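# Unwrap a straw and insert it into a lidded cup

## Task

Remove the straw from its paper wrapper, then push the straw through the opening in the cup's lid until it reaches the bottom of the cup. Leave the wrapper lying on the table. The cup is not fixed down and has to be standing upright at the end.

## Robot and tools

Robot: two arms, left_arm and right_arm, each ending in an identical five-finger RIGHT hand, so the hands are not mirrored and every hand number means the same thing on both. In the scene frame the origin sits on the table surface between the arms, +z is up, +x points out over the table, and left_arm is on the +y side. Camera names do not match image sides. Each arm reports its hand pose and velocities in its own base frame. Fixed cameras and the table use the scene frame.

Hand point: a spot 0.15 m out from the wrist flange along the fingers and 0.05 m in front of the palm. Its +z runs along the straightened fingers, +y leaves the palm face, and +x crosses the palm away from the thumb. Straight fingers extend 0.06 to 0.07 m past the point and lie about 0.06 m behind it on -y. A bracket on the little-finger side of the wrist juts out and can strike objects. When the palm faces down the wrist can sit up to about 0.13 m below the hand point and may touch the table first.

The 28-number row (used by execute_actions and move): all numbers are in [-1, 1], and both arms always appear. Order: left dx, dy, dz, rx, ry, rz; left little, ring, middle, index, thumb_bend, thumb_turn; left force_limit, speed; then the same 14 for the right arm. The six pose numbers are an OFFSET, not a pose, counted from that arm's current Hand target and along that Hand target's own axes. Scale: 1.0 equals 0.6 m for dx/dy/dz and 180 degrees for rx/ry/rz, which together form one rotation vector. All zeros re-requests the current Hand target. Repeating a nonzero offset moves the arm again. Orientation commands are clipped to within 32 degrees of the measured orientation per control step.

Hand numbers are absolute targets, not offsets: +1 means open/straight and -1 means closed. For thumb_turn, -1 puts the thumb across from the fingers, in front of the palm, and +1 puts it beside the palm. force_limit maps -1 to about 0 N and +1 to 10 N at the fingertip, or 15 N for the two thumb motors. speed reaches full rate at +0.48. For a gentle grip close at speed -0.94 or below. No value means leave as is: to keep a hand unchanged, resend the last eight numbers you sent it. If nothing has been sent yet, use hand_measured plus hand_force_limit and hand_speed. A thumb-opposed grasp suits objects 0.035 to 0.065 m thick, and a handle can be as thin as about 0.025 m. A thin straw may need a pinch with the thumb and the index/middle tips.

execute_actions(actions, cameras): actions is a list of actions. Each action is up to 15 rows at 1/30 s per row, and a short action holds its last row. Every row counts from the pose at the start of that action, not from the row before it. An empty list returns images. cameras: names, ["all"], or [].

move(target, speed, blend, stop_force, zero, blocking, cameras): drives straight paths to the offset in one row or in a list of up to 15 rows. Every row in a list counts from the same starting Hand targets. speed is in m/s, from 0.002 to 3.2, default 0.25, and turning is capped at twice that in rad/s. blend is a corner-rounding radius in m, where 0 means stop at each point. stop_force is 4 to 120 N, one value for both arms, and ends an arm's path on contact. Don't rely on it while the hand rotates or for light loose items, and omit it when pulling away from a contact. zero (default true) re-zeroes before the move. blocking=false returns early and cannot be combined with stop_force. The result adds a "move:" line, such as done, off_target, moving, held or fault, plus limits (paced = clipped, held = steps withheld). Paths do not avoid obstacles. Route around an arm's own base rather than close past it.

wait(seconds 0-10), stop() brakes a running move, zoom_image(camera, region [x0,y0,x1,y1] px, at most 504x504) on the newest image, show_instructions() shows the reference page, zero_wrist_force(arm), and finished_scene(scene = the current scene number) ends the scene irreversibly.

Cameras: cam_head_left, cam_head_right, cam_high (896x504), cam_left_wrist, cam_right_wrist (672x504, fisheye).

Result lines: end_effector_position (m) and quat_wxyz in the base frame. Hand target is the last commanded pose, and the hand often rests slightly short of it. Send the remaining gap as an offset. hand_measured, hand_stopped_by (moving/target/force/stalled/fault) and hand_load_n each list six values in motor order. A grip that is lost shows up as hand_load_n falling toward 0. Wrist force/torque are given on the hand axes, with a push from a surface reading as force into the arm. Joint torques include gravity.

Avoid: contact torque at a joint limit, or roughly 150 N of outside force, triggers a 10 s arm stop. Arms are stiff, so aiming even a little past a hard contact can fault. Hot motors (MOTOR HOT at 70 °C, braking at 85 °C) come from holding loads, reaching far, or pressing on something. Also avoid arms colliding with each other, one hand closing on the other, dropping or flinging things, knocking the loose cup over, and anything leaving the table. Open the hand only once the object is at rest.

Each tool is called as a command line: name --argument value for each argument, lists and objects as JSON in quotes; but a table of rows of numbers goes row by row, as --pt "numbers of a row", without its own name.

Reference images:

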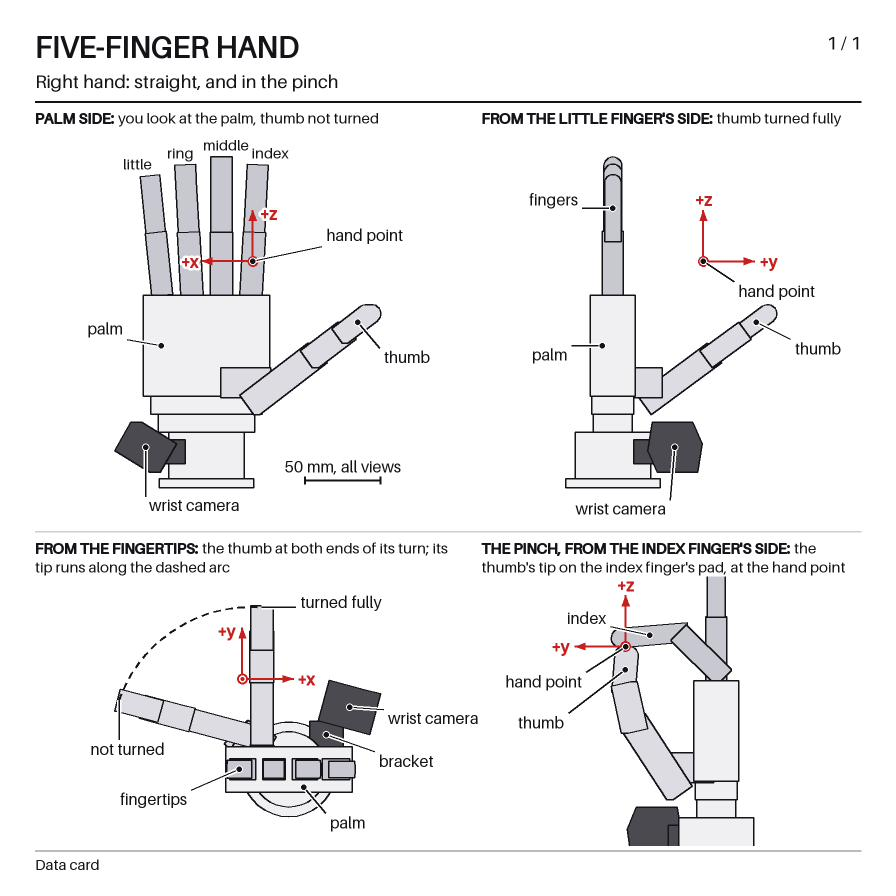

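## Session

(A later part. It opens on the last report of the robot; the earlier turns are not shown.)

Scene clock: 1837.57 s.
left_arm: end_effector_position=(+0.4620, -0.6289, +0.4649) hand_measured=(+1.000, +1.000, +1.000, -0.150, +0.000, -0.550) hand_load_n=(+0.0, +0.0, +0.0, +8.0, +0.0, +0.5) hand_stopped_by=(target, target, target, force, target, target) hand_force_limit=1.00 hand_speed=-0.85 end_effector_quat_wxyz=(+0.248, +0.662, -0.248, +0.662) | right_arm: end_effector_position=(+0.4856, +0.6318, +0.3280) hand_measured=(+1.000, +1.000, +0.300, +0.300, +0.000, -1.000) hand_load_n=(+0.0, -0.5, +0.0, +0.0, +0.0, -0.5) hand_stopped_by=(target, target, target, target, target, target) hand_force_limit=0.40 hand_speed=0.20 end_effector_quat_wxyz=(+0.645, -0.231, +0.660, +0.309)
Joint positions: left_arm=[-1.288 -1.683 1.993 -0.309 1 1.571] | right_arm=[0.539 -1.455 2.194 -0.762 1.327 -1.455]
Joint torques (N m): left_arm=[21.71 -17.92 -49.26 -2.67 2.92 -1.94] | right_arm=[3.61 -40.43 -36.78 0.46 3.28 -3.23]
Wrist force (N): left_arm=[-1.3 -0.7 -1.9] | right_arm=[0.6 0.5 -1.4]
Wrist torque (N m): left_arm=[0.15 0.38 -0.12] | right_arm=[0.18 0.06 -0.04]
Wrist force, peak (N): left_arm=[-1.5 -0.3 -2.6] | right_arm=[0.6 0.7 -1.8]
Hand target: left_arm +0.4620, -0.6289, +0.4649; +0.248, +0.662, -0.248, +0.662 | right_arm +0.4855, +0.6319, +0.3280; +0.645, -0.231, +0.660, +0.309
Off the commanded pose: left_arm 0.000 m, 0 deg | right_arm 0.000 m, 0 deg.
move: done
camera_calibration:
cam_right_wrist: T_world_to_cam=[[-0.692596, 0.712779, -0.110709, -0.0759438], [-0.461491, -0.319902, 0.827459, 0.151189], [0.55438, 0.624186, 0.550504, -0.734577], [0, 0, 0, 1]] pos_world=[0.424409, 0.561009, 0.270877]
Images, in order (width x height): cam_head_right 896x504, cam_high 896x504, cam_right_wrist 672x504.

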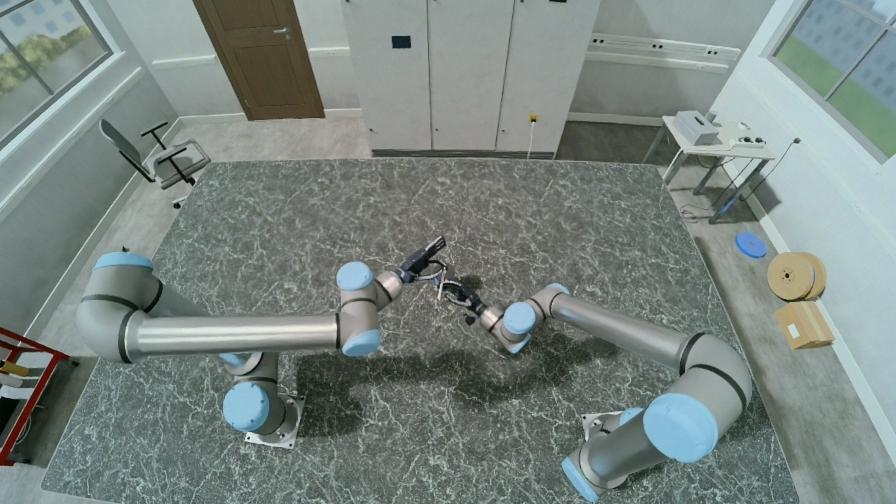

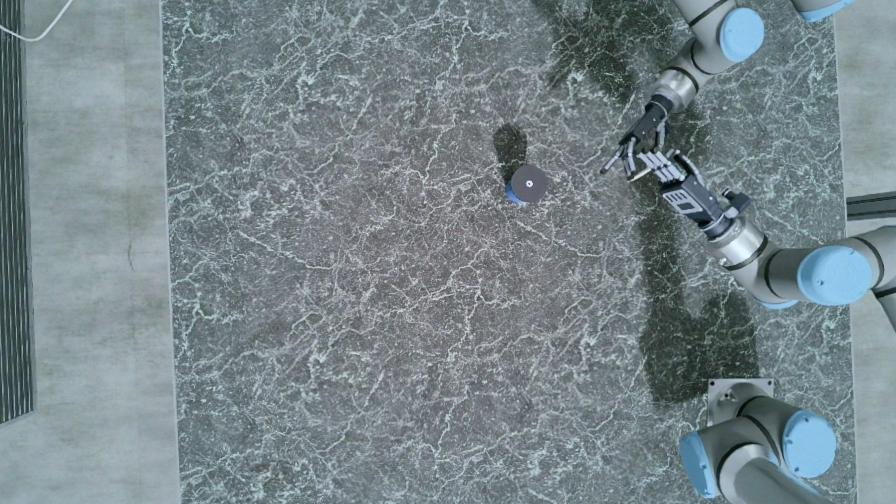

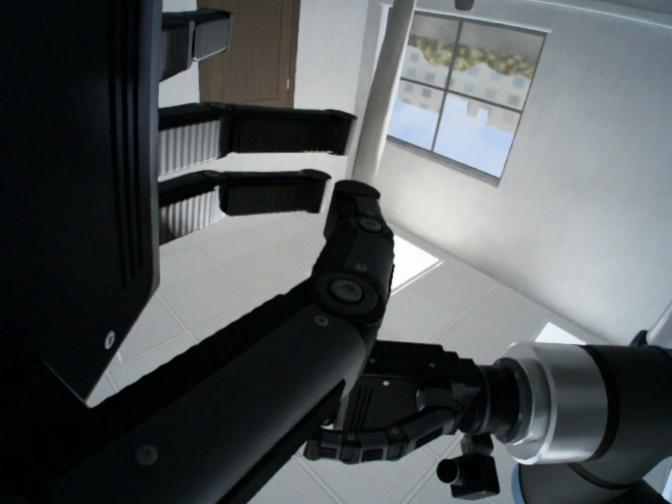

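move --pt "0 0 0 0 0 0 1 1 1 -0.45 0.0 -0.55 1.0 -0.85 0 0 0 0 0 0 1 1 -0.5 -0.5 0.0 -1 0.7 -0.85" --speed 0.06 --cameras '["cam_right_wrist","cam_head_right","cam_high"]'

zoom_image --camera "cam_head_right" --region '[420, 250, 480, 310]'

zoom_image --camera "cam_right_wrist" --region '[280, 60, 580, 360]'

zoom_image --camera "cam_high" --region '[600, 120, 720, 220]'

Scene clock: 1863.93 s.
left_arm: end_effector_position=(+0.4620, -0.6289, +0.4649) hand_measured=(+1.000, +1.000, +1.000, -0.150, +0.000, -0.550) hand_load_n=(-0.5, +0.0, +0.0, +7.5, +0.5, -0.5) hand_stopped_by=(target, target, target, force, target, target) hand_force_limit=1.00 hand_speed=-0.85 end_effector_quat_wxyz=(+0.248, +0.662, -0.248, +0.662) | right_arm: end_effector_position=(+0.4855, +0.6319, +0.3280) hand_measured=(+1.000, +1.000, -0.238, -0.252, +0.000, -1.000) hand_load_n=(+0.0, +0.0, +8.5, +8.5, +1.0, -0.5) hand_stopped_by=(target, target, force, force, target, target) hand_force_limit=0.70 hand_speed=-0.85 end_effector_quat_wxyz=(+0.645, -0.231, +0.660, +0.309)
Joint positions: left_arm=[-1.288 -1.683 1.993 -0.309 1 1.571] | right_arm=[0.539 -1.455 2.194 -0.762 1.327 -1.455]
Joint torques (N m): left_arm=[22.12 -18.7 -49.03 -1.63 2.64 -1.9] | right_arm=[5.54 -33.38 -35.53 0.3 2.89 -3.17]
Wrist force (N): left_arm=[-1.5 -0.8 -2.4] | right_arm=[0.2 0.4 -1.3]
Wrist torque (N m): left_arm=[0.14 0.40 -0.13] | right_arm=[0.17 0.11 -0.07]
Wrist force, peak (N): left_arm=[-1.7 -0.7 -2.8] | right_arm=[0.5 0.7 -1.7]
Hand target: left_arm +0.4620, -0.6289, +0.4649; +0.248, +0.662, -0.248, +0.662 | right_arm +0.4855, +0.6319, +0.3280; +0.645, -0.231, +0.660, +0.309
Off the commanded pose: left_arm 0.000 m, 0 deg | right_arm 0.000 m, 0 deg.
move: done
camera_calibration:
cam_right_wrist: T_world_to_cam=[[-0.692564, 0.712815, -0.110676, -0.0761268], [-0.461419, -0.319822, 0.82753, 0.151081], [0.55448, 0.624186, 0.550404, -0.734599], [0, 0, 0, 1]] pos_world=[0.424309, 0.561109, 0.270877]
Images, in order (width x height): cam_head_right 896x504, cam_high 896x504, cam_right_wrist 672x504.

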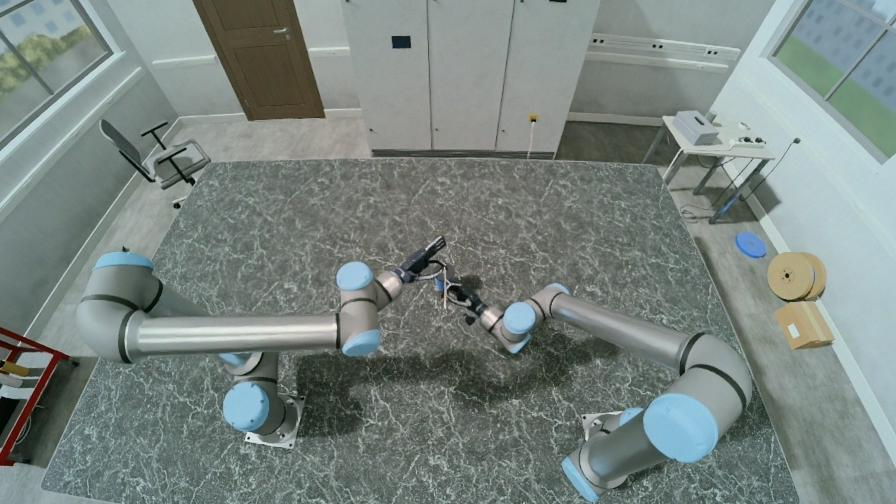

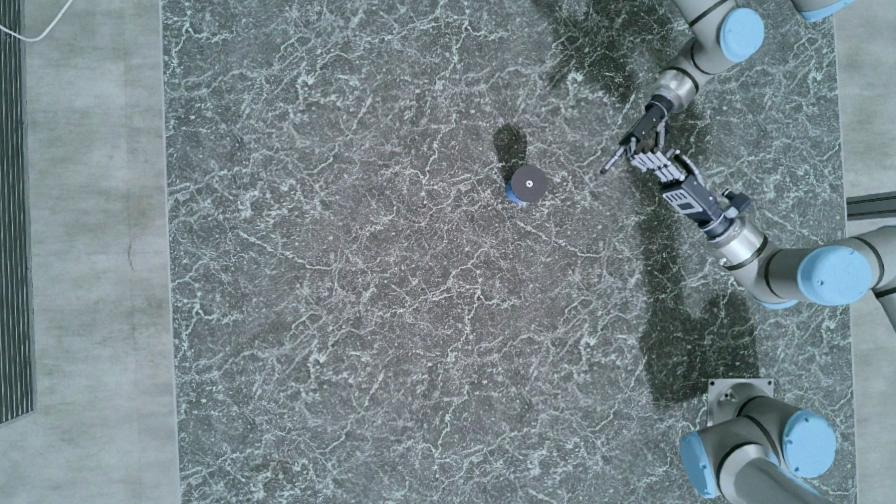

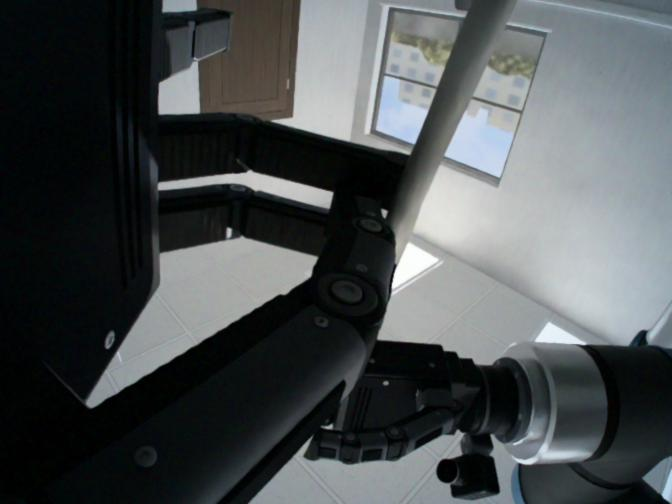

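Scaled by 8.400 from the camera's 896x504 image, which has a finer 1280x720 frame.

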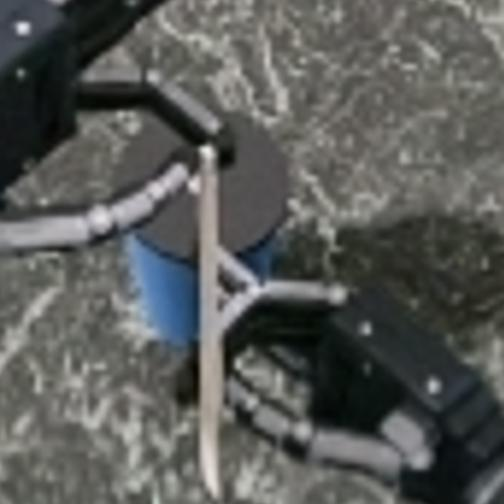

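Scaled by 1.680 from the camera's 672x504 image, which has a finer 960x720 frame.

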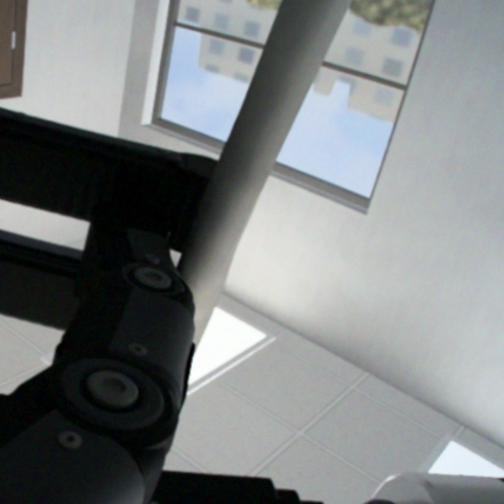

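Scaled by 4.200 from the camera's 896x504 image, which has a finer 1280x720 frame.

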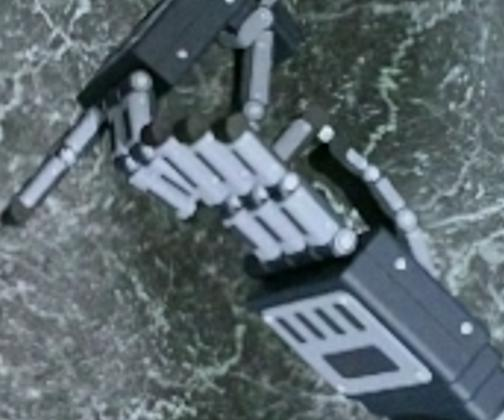

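move --pt "0 0 0 0 0 0 1 1 1 -0.45 0.0 -0.55 1.0 -0.85 0 0 0 0 0 0 1 1 0.35 0.35 -0.1 -1 0.7 0.2" --speed 0.06 --cameras '["cam_right_wrist","cam_head_right","cam_high"]'

zoom_image --camera "cam_head_right" --region '[420, 250, 480, 310]'

zoom_image --camera "cam_right_wrist" --region '[280, 0, 580, 300]'

zoom_image --camera "cam_high" --region '[600, 120, 720, 220]'

Scene clock: 1890.00 s.
left_arm: end_effector_position=(+0.4620, -0.6289, +0.4649) hand_measured=(+1.000, +1.000, +1.000, -0.150, +0.000, -0.550) hand_load_n=(+0.0, +0.0, +0.0, +7.5, +0.5, +0.0) hand_stopped_by=(target, target, target, force, target, target) hand_force_limit=1.00 hand_speed=-0.85 end_effector_quat_wxyz=(+0.248, +0.662, -0.248, +0.662) | right_arm: end_effector_position=(+0.4855, +0.6319, +0.3280) hand_measured=(+1.000, +1.000, +0.350, +0.350, -0.100, -1.000) hand_load_n=(+0.0, +0.0, +0.0, +0.0, +0.0, +0.0) hand_stopped_by=(target, target, target, target, target, target) hand_force_limit=0.70 hand_speed=0.20 end_effector_quat_wxyz=(+0.645, -0.231, +0.660, +0.309)
Joint positions: left_arm=[-1.288 -1.683 1.993 -0.309 1 1.571] | right_arm=[0.539 -1.455 2.194 -0.762 1.327 -1.455]
Joint torques (N m): left_arm=[22.79 -18.37 -48.78 -1.79 2.04 -1.71] | right_arm=[5.8 -34.12 -33.99 0.02 2 -3.26]
Wrist force (N): left_arm=[-1.2 -0.4 -2.3] | right_arm=[0.4 0.4 -1.6]
Wrist torque (N m): left_arm=[0.22 0.36 -0.09] | right_arm=[0.18 0.09 -0.06]
Wrist force, peak (N): left_arm=[-1.6 -0.3 -2.6] | right_arm=[0.6 0.4 -1.9]
Hand target: left_arm +0.4620, -0.6289, +0.4649; +0.248, +0.662, -0.248, +0.662 | right_arm +0.4855, +0.6319, +0.3280; +0.645, -0.231, +0.660, +0.309
Off the commanded pose: left_arm 0.000 m, 0 deg | right_arm 0.000 m, 0 deg.
move: done
camera_calibration:
cam_right_wrist: T_world_to_cam=[[-0.692564, 0.712815, -0.110676, -0.0761268], [-0.461419, -0.319822, 0.82753, 0.151081], [0.55448, 0.624186, 0.550404, -0.734599], [0, 0, 0, 1]] pos_world=[0.424309, 0.561109, 0.270877]
Images, in order (width x height): cam_head_right 896x504, cam_high 896x504, cam_right_wrist 672x504.

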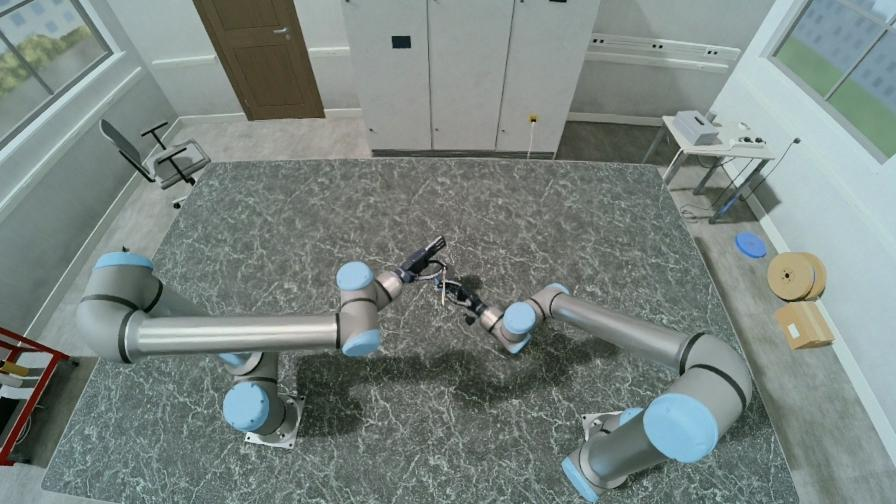

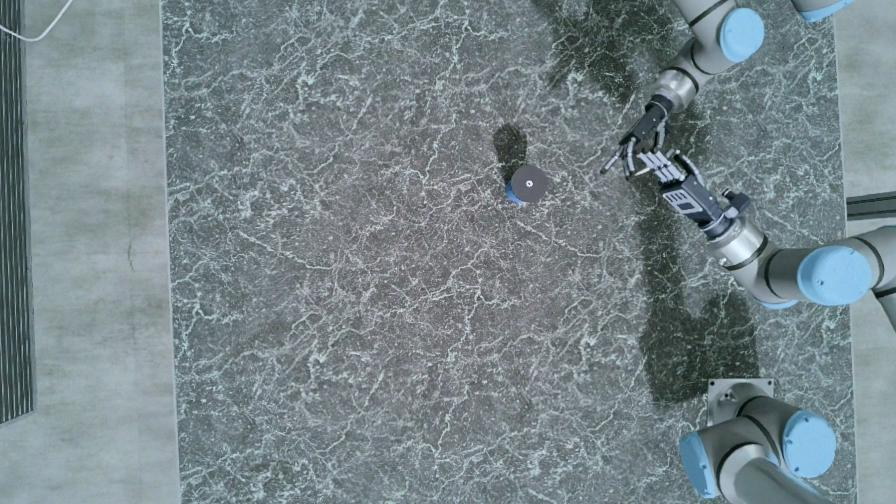

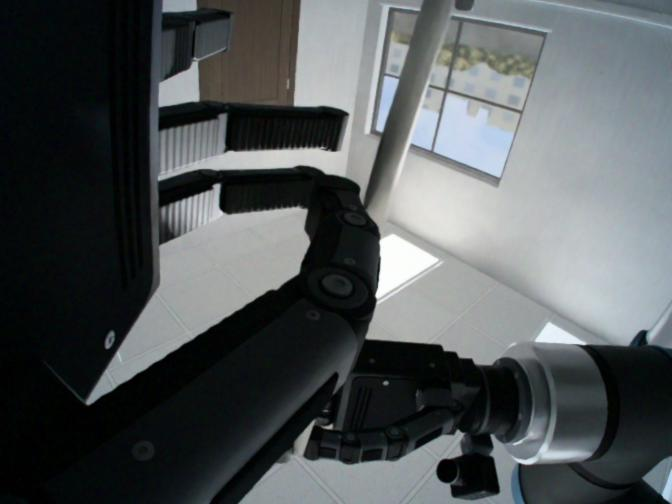

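Scaled by 8.400 from the camera's 896x504 image, which has a finer 1280x720 frame.

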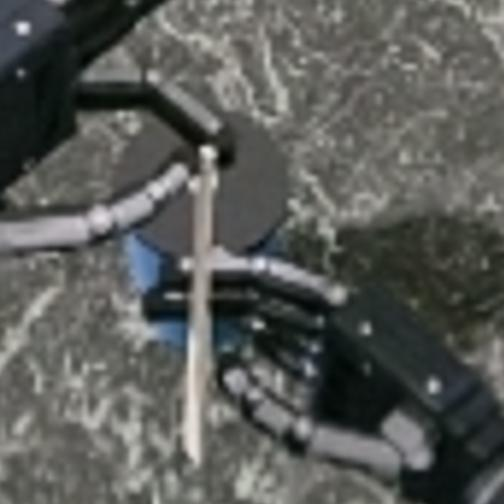

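Scaled by 1.680 from the camera's 672x504 image, which has a finer 960x720 frame.

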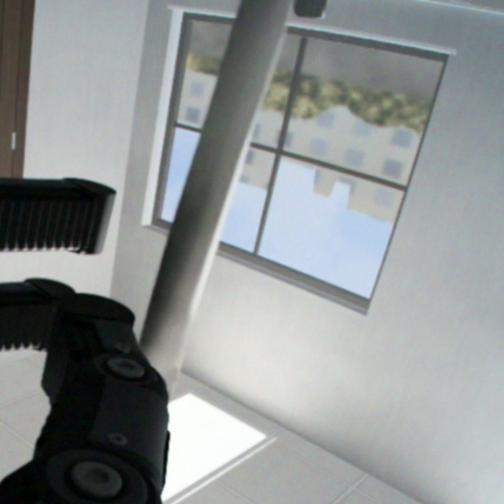

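Scaled by 4.200 from the camera's 896x504 image, which has a finer 1280x720 frame.

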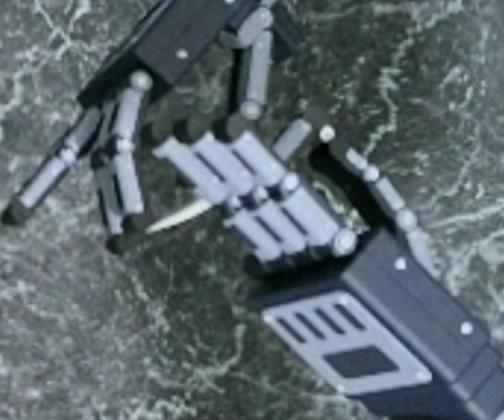

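move --pt "0 0 0 0 0 0 1 1 1 -0.45 0.0 -0.55 1.0 -0.85 0 0 -0.0133 0 0 0 1 1 0.35 0.35 -0.1 -1 0.7 0.2" --pt "0 0 0 0 0 0 1 1 1 -0.45 0.0 -0.55 1.0 -0.85 0 0.0267 -0.0133 0 0 0 1 1 0.35 0.35 -0.1 -1 0.7 0.2" --pt "0 0 0 0 0 0 1 1 1 -0.45 0.0 -0.55 1.0 -0.85 0 0.0267 -0.004 0 0 0 1 1 0.35 0.35 -0.1 -1 0.7 0.2" --speed 0.06 --cameras '["cam_right_wrist","cam_head_right","cam_head_left"]'

zoom_image --camera "cam_head_right" --region '[420, 250, 480, 310]'

zoom_image --camera "cam_head_left" --region '[420, 250, 480, 310]'

zoom_image --camera "cam_right_wrist" --region '[280, 0, 580, 300]'

Scene clock: 1932.30 s.
left_arm: end_effector_position=(+0.4620, -0.6289, +0.4649) hand_measured=(+1.000, +1.000, +1.000, -0.150, +0.000, -0.550) hand_load_n=(+0.0, +0.0, +0.0, +7.0, +0.5, +0.0) hand_stopped_by=(target, target, target, force, target, target) hand_force_limit=1.00 hand_speed=-0.85 end_effector_quat_wxyz=(+0.248, +0.662, -0.248, +0.662) | right_arm: end_effector_position=(+0.4724, +0.6414, +0.3297) hand_measured=(+1.000, +1.000, +0.350, +0.350, -0.100, -1.000) hand_load_n=(+0.0, +0.0, +0.0, +0.0, +0.0, +0.0) hand_stopped_by=(target, target, target, target, target, target) hand_force_limit=0.70 hand_speed=0.20 end_effector_quat_wxyz=(+0.645, -0.231, +0.660, +0.309)
Joint positions: left_arm=[-1.288 -1.683 1.993 -0.309 1 1.571] | right_arm=[0.569 -1.459 2.194 -0.758 1.357 -1.456]
Joint torques (N m): left_arm=[21.67 -19.72 -48.83 -1.71 1.05 -1.1] | right_arm=[5.97 -31.55 -38.86 0.41 3.59 -3.35]
Wrist force (N): left_arm=[-1.3 -0.4 -2.3] | right_arm=[0.5 0.4 -1.6]
Wrist torque (N m): left_arm=[0.22 0.39 -0.10] | right_arm=[0.19 0.10 -0.07]
Wrist force, peak (N): left_arm=[-1.6 -0.6 -2.5] | right_arm=[0.3 0.5 -2.0]
Hand target: left_arm +0.4620, -0.6289, +0.4649; +0.248, +0.662, -0.248, +0.662 | right_arm +0.4725, +0.6415, +0.3297; +0.645, -0.231, +0.660, +0.309
Off the commanded pose: left_arm 0.000 m, 0 deg | right_arm 0.000 m, 0 deg.
move: done
camera_calibration:
cam_right_wrist: T_world_to_cam=[[-0.692564, 0.712815, -0.110676, -0.0917138], [-0.461419, -0.319822, 0.82753, 0.146714], [0.55448, 0.624186, 0.550404, -0.734256], [0, 0, 0, 1]] pos_world=[0.411309, 0.570609, 0.272577]
Images, in order (width x height): cam_head_left 896x504, cam_head_right 896x504, cam_right_wrist 672x504.

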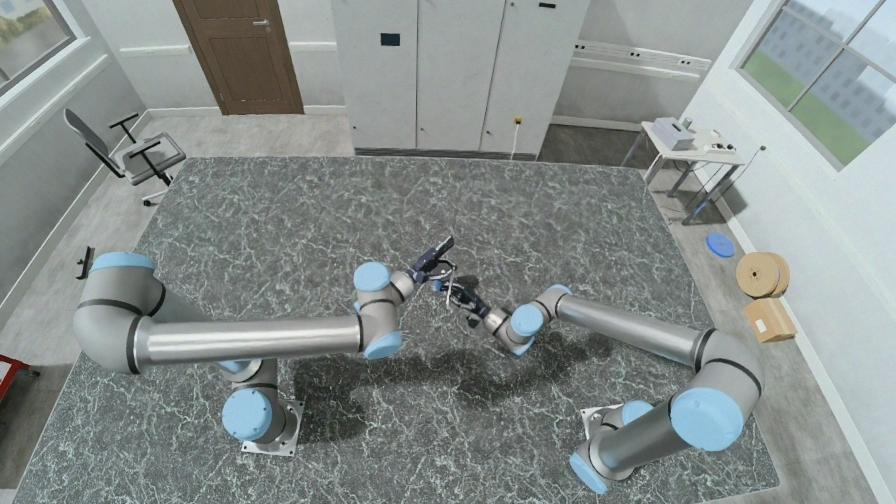

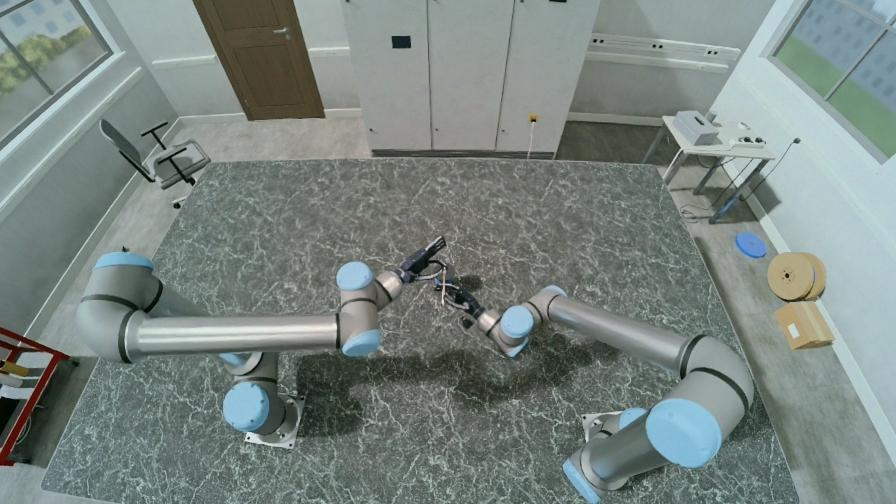

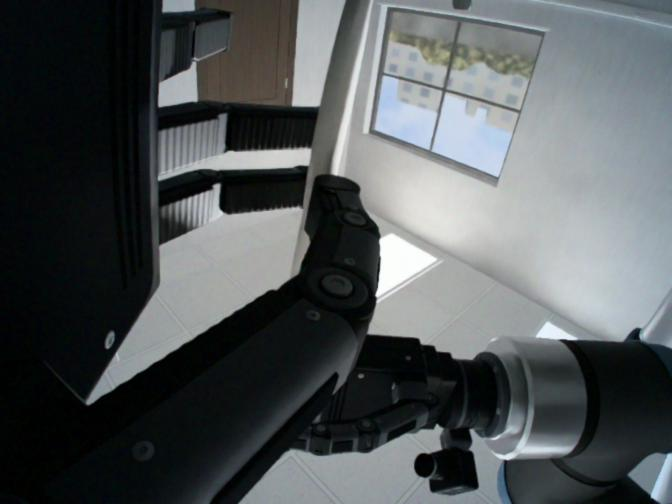

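Scaled by 8.400 from the camera's 896x504 image, which has a finer 1280x720 frame.

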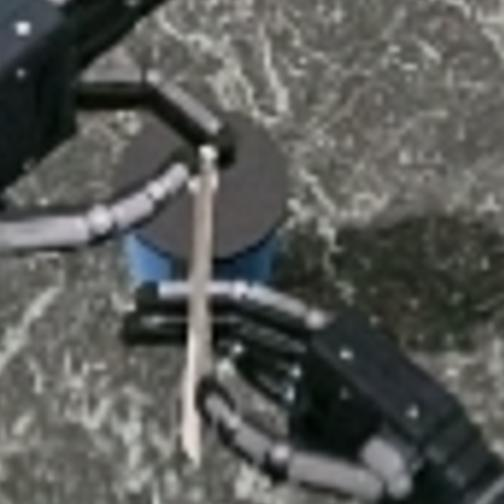

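Scaled by 8.400 from the camera's 896x504 image, which has a finer 1280x720 frame.

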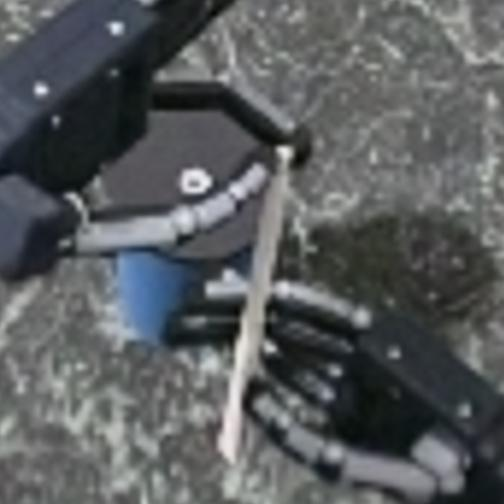

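Scaled by 1.680 from the camera's 672x504 image, which has a finer 960x720 frame.

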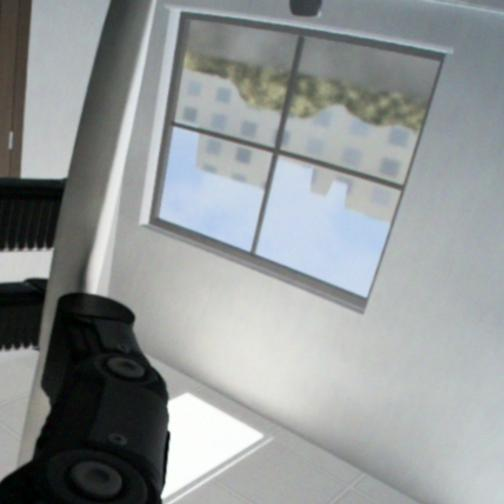

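move --pt "0 0 0 0 0 0 1 1 1 -0.45 0.0 -0.55 1.0 -0.85 0 0 0 0 0 0 1 1 0.35 0.35 -0.18 -1 -0.6 -0.6" --pt "0 0 0 0 0 0 1 1 1 -0.45 0.0 -0.55 1.0 -0.85 0 0 0 0 0 0 1 1 -0.5 -0.5 -0.18 -1 0.7 -0.85" --speed 0.06 --cameras '["cam_right_wrist","cam_head_right","cam_head_left"]'

zoom_image --camera "cam_head_right" --region '[420, 250, 480, 310]'

zoom_image --camera "cam_right_wrist" --region '[280, 0, 580, 300]'

Scene clock: 1955.60 s.
left_arm: end_effector_position=(+0.4620, -0.6289, +0.4649) hand_measured=(+1.000, +1.000, +1.000, -0.150, +0.000, -0.550) hand_load_n=(+0.0, +0.0, -0.5, +7.0, +1.5, +0.0) hand_stopped_by=(target, target, target, force, target, target) hand_force_limit=1.00 hand_speed=-0.85 end_effector_quat_wxyz=(+0.248, +0.662, -0.248, +0.662) | right_arm: end_effector_position=(+0.4725, +0.6415, +0.3297) hand_measured=(+1.000, +1.000, -0.118, -0.064, -0.180, -1.000) hand_load_n=(+0.0, +0.0, +12.5, +5.0, +2.5, +0.5) hand_stopped_by=(target, target, force, force, target, target) hand_force_limit=0.70 hand_speed=-0.85 end_effector_quat_wxyz=(+0.645, -0.231, +0.660, +0.309)
Joint positions: left_arm=[-1.288 -1.683 1.993 -0.309 1 1.571] | right_arm=[0.569 -1.458 2.193 -0.758 1.357 -1.456]
Joint torques (N m): left_arm=[22.78 -21.7 -48.33 -1.99 0.14 -1.02] | right_arm=[6.59 -31.95 -34.27 0.29 3.01 -3.17]
Wrist force (N): left_arm=[-2.9 1.0 -2.2] | right_arm=[-0.5 0.4 -0.2]
Wrist torque (N m): left_arm=[0.25 0.37 -0.09] | right_arm=[0.14 0.22 -0.10]
Wrist force, peak (N): left_arm=[-3.5 0.7 -2.4] | right_arm=[0.1 0.4 -1.9]
Hand target: left_arm +0.4620, -0.6289, +0.4649; +0.248, +0.662, -0.248, +0.662 | right_arm +0.4725, +0.6415, +0.3297; +0.645, -0.231, +0.660, +0.309
Off the commanded pose: left_arm 0.000 m, 0 deg | right_arm 0.000 m, 0 deg.
move: done
camera_calibration:
cam_right_wrist: T_world_to_cam=[[-0.692564, 0.712815, -0.110676, -0.0917158], [-0.461419, -0.319822, 0.82753, 0.146792], [0.55448, 0.624186, 0.550404, -0.734374], [0, 0, 0, 1]] pos_world=[0.411409, 0.570709, 0.272577]
Images, in order (width x height): cam_head_left 896x504, cam_head_right 896x504, cam_right_wrist 672x504.

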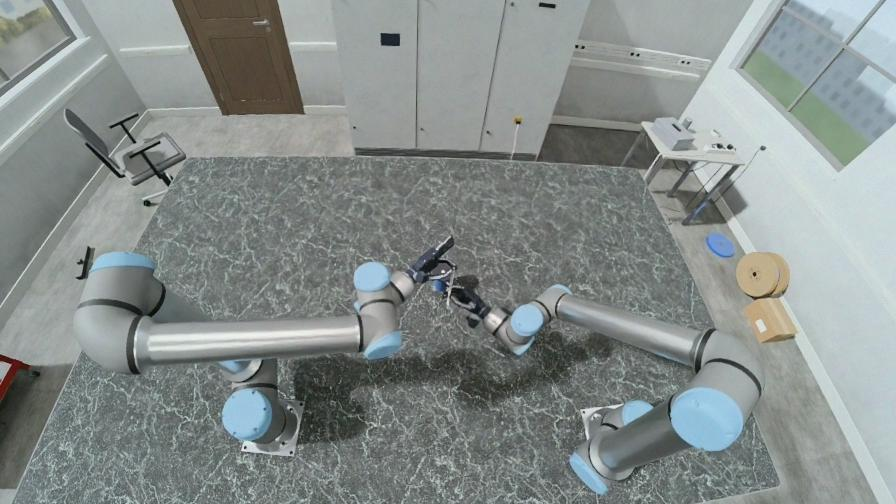

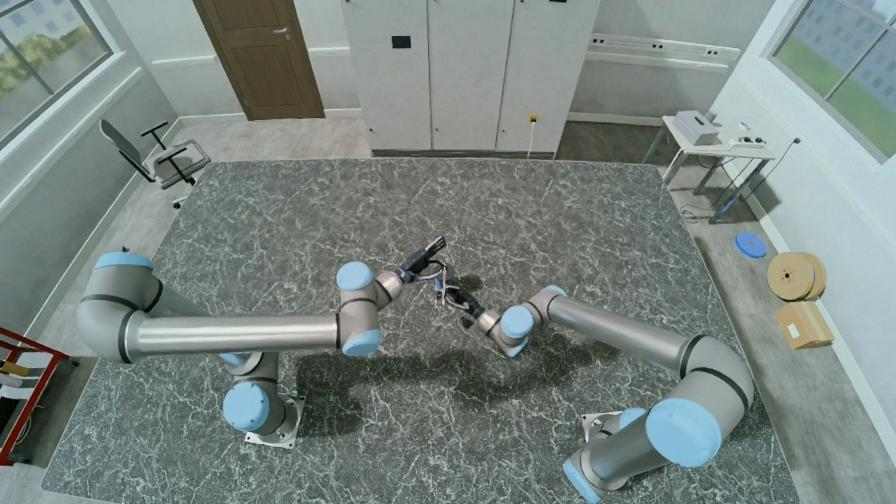

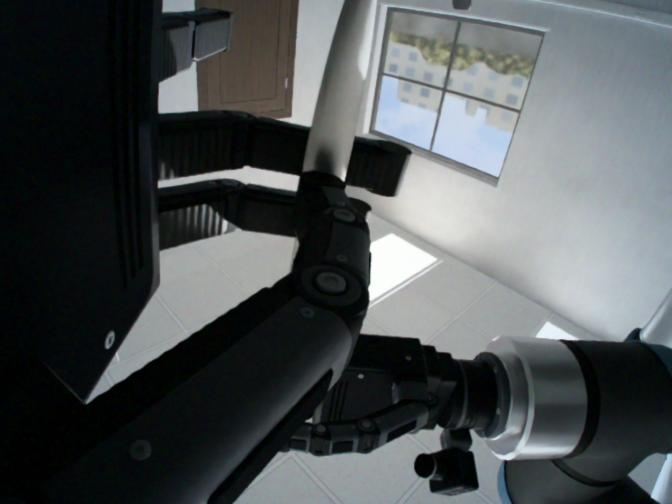

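Scaled by 8.400 from the camera's 896x504 image, which has a finer 1280x720 frame.

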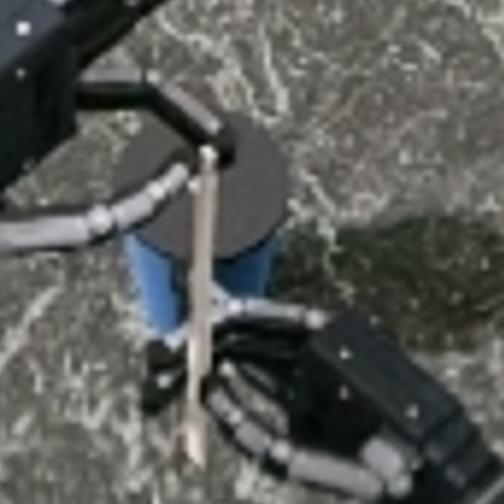

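Scaled by 1.680 from the camera's 672x504 image, which has a finer 960x720 frame.

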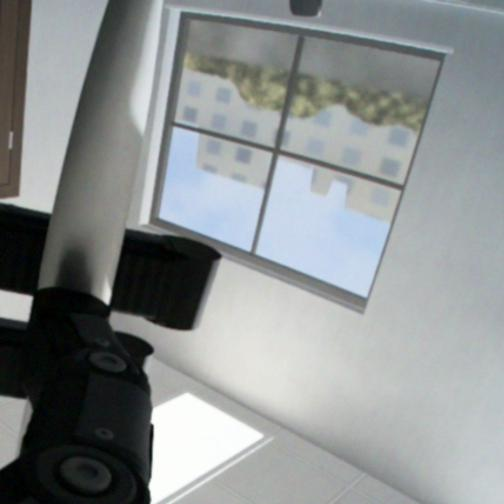

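move --pt "0 0 0 0 0 0 1 1 1 -0.5 0.0 -0.55 1.0 -0.8 0 0 0 0 0 0 1 1 -0.5 -0.5 -0.18 -1 0.7 -0.85" --speed 0.06 --cameras '[]'

move --pt "0.04 0 0 0 0 0 1 1 1 -0.5 0.0 -0.55 1.0 -0.8 0 0 0 0 0 0 1 1 -0.5 -0.5 -0.18 -1 0.7 -0.85" --speed 0.02 --stop_force 15 --cameras '["cam_left_wrist","cam_right_wrist","cam_head_right"]'

zoom_image --camera "cam_head_right" --region '[420, 240, 480, 310]'

Scene clock: 1972.70 s.
left_arm: end_effector_position=(+0.4620, -0.6289, +0.4649) hand_measured=(+1.000, +1.000, +1.000, -0.164, +0.000, -0.550) hand_load_n=(+0.0, +0.0, +0.0, +13.0, +2.0, -0.5) hand_stopped_by=(target, target, target, force, target, target) hand_force_limit=1.00 hand_speed=-0.80 end_effector_quat_wxyz=(+0.248, +0.662, -0.248, +0.662) | right_arm: end_effector_position=(+0.4725, +0.6415, +0.3297) hand_measured=(+1.000, +1.000, -0.118, -0.064, -0.180, -1.000) hand_load_n=(+0.0, +0.0, +12.5, +5.0, +3.0, +0.5) hand_stopped_by=(target, target, force, force, target, target) hand_force_limit=0.70 hand_speed=-0.85 end_effector_quat_wxyz=(+0.645, -0.231, +0.660, +0.309)
Joint positions: left_arm=[-1.288 -1.683 1.993 -0.309 1 1.571] | right_arm=[0.569 -1.458 2.193 -0.758 1.357 -1.456]
Joint torques (N m): left_arm=[21.45 -19.75 -48.13 -1.89 -0.45 -0.59] | right_arm=[6.22 -31.68 -23.66 0.01 2.25 -3.25]
Wrist force (N): left_arm=[-3.0 0.9 -2.0] | right_arm=[-0.6 0.6 -0.1]
Wrist torque (N m): left_arm=[0.23 0.42 -0.12] | right_arm=[0.16 0.24 -0.11]
Wrist force, peak (N): left_arm=[-3.9 0.3 -2.2] | right_arm=[-1.9 0.5 -0.4]
Hand target: left_arm +0.4620, -0.6289, +0.4649; +0.248, +0.662, -0.248, +0.662 | right_arm +0.4725, +0.6415, +0.3297; +0.645, -0.231, +0.660, +0.309
Off the commanded pose: left_arm 0.000 m, 0 deg | right_arm 0.000 m, 0 deg.
move: done
No camera images: "cameras" was empty.

Scene clock: 1974.90 s.
left_arm: end_effector_position=(+0.4620, -0.6289, +0.4889) hand_measured=(+1.000, +1.000, +1.000, -0.164, +0.000, -0.550) hand_load_n=(+0.0, +0.0, +0.0, +0.0, +0.0, +0.0) hand_stopped_by=(target, target, target, force, target, target) hand_force_limit=1.00 hand_speed=-0.80 end_effector_quat_wxyz=(+0.248, +0.662, -0.248, +0.662) | right_arm: end_effector_position=(+0.4725, +0.6415, +0.3297) hand_measured=(+1.000, +1.000, -0.116, -0.064, -0.180, -1.000) hand_load_n=(+0.0, +0.0, +14.0, +1.0, +2.0, -1.0) hand_stopped_by=(target, target, force, force, target, target) hand_force_limit=0.70 hand_speed=-0.85 end_effector_quat_wxyz=(+0.645, -0.231, +0.660, +0.309)
Joint positions: left_arm=[-1.288 -1.695 1.959 -0.264 1 1.571] | right_arm=[0.569 -1.458 2.193 -0.758 1.357 -1.456]
Joint torques (N m): left_arm=[10.53 -41.12 -49.6 0.62 -2.04 -1.57] | right_arm=[5.21 -35.87 -36.34 -0.28 1.93 -2.81]
Wrist force (N): left_arm=[-1.6 -0.1 -2.3] | right_arm=[0.6 0.3 -1.3]
Wrist torque (N m): left_arm=[0.28 0.46 -0.10] | right_arm=[0.15 0.08 -0.06]
Wrist force, peak (N): left_arm=[-6.4 0.9 -2.4] | right_arm=[-4.0 0.4 -0.2]
Hand target: left_arm +0.4620, -0.6289, +0.4889; +0.248, +0.662, -0.248, +0.662 | right_arm +0.4725, +0.6415, +0.3297; +0.645, -0.231, +0.660, +0.309
Off the commanded pose: left_arm 0.000 m, 0 deg | right_arm 0.000 m, 0 deg.
move: done
camera_calibration:
cam_left_wrist: T_world_to_cam=[[-0.636348, -0.735794, 0.231667, -0.281399], [-0.539965, 0.210391, -0.814969, 0.773088], [0.550908, -0.643695, -0.531184, -0.284959], [0, 0, 0, 1]] pos_world=[0.395359, -0.55313, 0.543867]
cam_right_wrist: T_world_to_cam=[[-0.692564, 0.712815, -0.110676, -0.0917158], [-0.461419, -0.319822, 0.82753, 0.146792], [0.55448, 0.624186, 0.550404, -0.734374], [0, 0, 0, 1]] pos_world=[0.411409, 0.570709, 0.272577]
Images, in order (width x height): cam_head_right 896x504, cam_left_wrist 672x504, cam_right_wrist 672x504.

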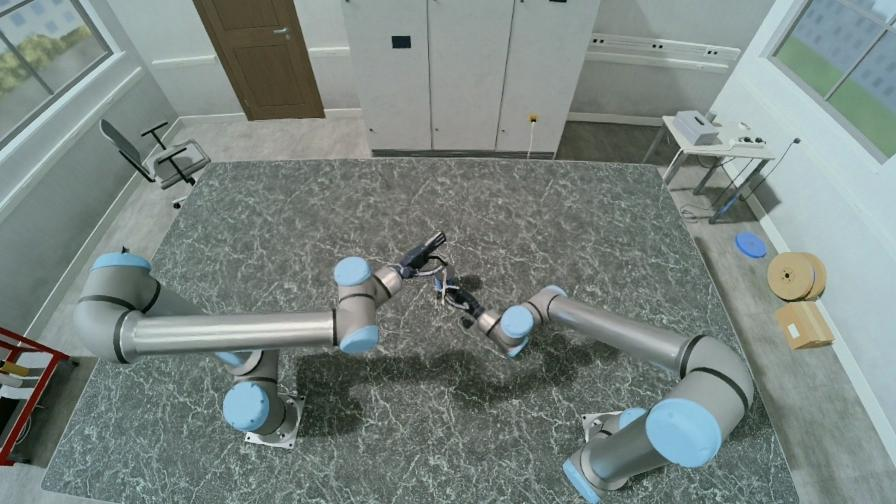

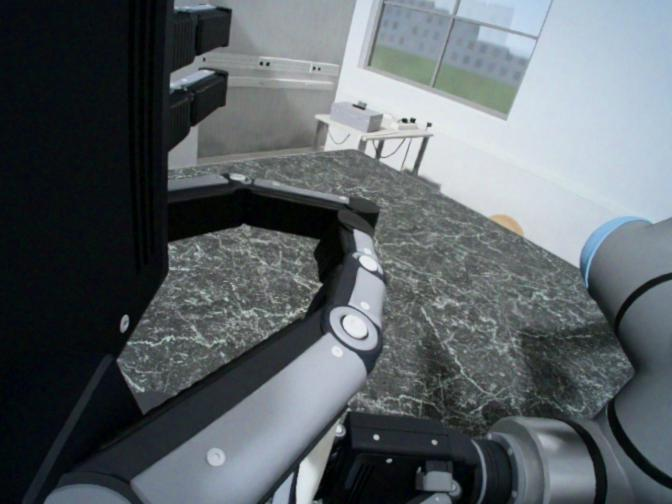

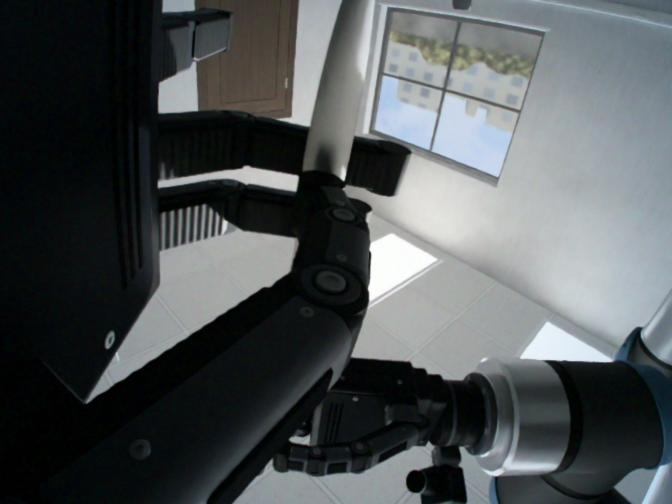

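Scaled by 7.200 from the camera's 896x504 image, which has a finer 1280x720 frame.

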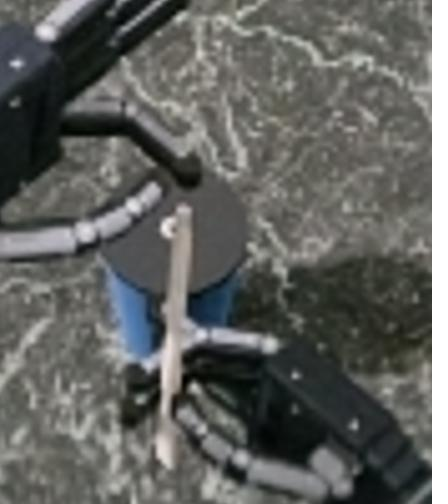

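zoom_image --camera "cam_head_right" --region '[435, 260, 455, 285]'

move --pt "0 0 0 0 0 0 1 1 1 0.3 0.0 -0.55 1.0 0.2 0 0 0 0 0 0 1 1 -0.5 -0.5 -0.18 -1 0.7 -0.85" --pt "-0.02 -0.06 -0.06 0 0 0 1 1 1 0.3 0.0 -0.55 1.0 0.2 0 0 0 0 0 0 1 1 -0.5 -0.5 -0.18 -1 0.7 -0.85" --speed 0.1 --cameras '["cam_left_wrist","cam_head_left"]'

zoom_image --camera "cam_left_wrist" --region '[260, 160, 500, 360]'

Scaled by 20.160 from the camera's 896x504 image, which has a finer 1280x720 frame.

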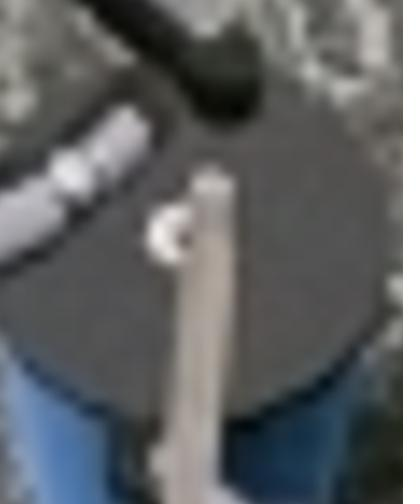

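Scene clock: 1987.77 s.
left_arm: end_effector_position=(+0.4585, -0.5783, +0.4770) hand_measured=(+1.000, +1.000, +1.000, +0.300, +0.000, -0.550) hand_load_n=(+0.0, +0.0, +0.0, +0.0, +0.0, +0.0) hand_stopped_by=(target, target, target, target, target, target) hand_force_limit=1.00 hand_speed=0.20 end_effector_quat_wxyz=(+0.248, +0.662, -0.248, +0.662) | right_arm: end_effector_position=(+0.4725, +0.6415, +0.3297) hand_measured=(+1.000, +1.000, -0.116, -0.064, -0.180, -1.000) hand_load_n=(+0.0, +0.0, +13.5, +1.0, +1.5, -0.5) hand_stopped_by=(target, target, force, force, target, target) hand_force_limit=0.70 hand_speed=-0.85 end_effector_quat_wxyz=(+0.645, -0.231, +0.660, +0.309)
Joint positions: left_arm=[-1.263 -1.768 2.04 -0.273 1.025 1.571] | right_arm=[0.569 -1.458 2.193 -0.758 1.357 -1.456]
Joint torques (N m): left_arm=[21.34 -34.57 -34.94 -4.79 3.23 0.3] | right_arm=[4.46 -43.23 -36.36 -0.62 0.96 -1.64]
Wrist force (N): left_arm=[-1.3 -0.6 -2.0] | right_arm=[0.2 0.3 -1.3]
Wrist torque (N m): left_arm=[0.24 0.41 -0.12] | right_arm=[0.17 0.16 -0.09]
Wrist force, peak (N): left_arm=[-1.6 -1.2 -2.3] | right_arm=[0.8 0.3 -1.8]
Hand target: left_arm +0.4585, -0.5781, +0.4769; +0.248, +0.662, -0.248, +0.662 | right_arm +0.4725, +0.6415, +0.3297; +0.645, -0.231, +0.660, +0.309
Off the commanded pose: left_arm 0.000 m, 0 deg | right_arm 0.000 m, 0 deg.
move: done
camera_calibration:
cam_left_wrist: T_world_to_cam=[[-0.636302, -0.735811, 0.231738, -0.24364], [-0.54002, 0.210327, -0.814948, 0.750888], [0.550907, -0.643696, -0.531184, -0.256836], [0, 0, 0, 1]] pos_world=[0.391959, -0.50253, 0.531968]
Images, in order (width x height): cam_head_left 896x504, cam_left_wrist 672x504.

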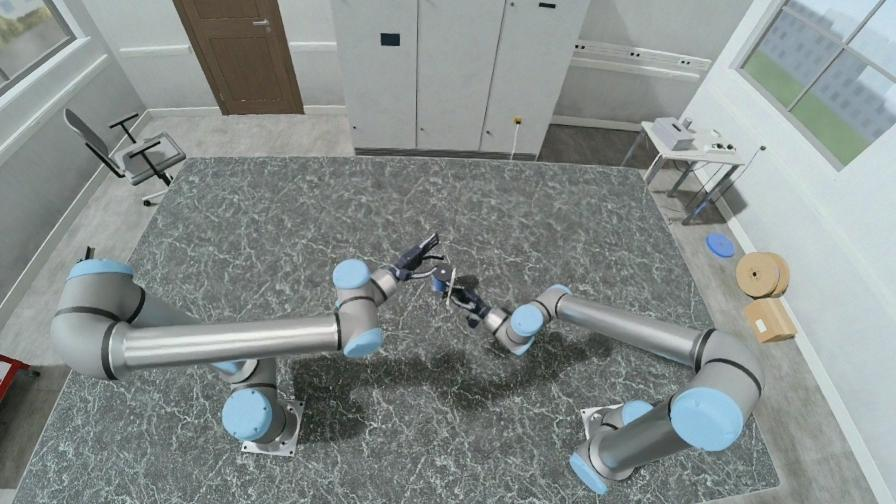

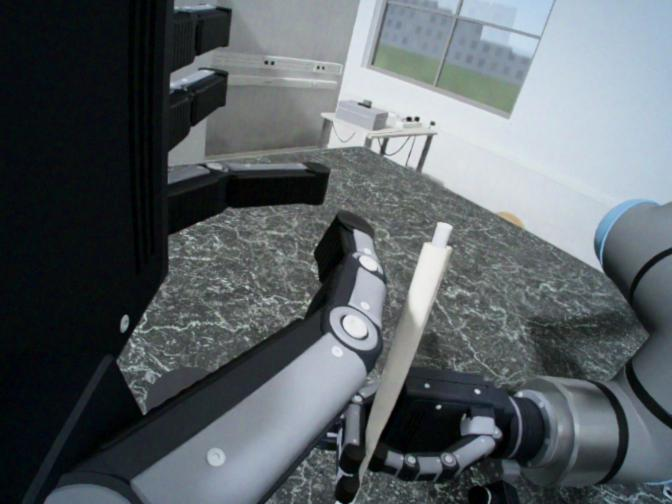

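Scaled by 2.100 from the camera's 672x504 image, which has a finer 960x720 frame.

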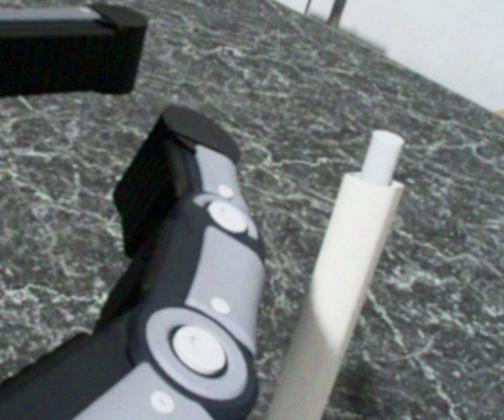

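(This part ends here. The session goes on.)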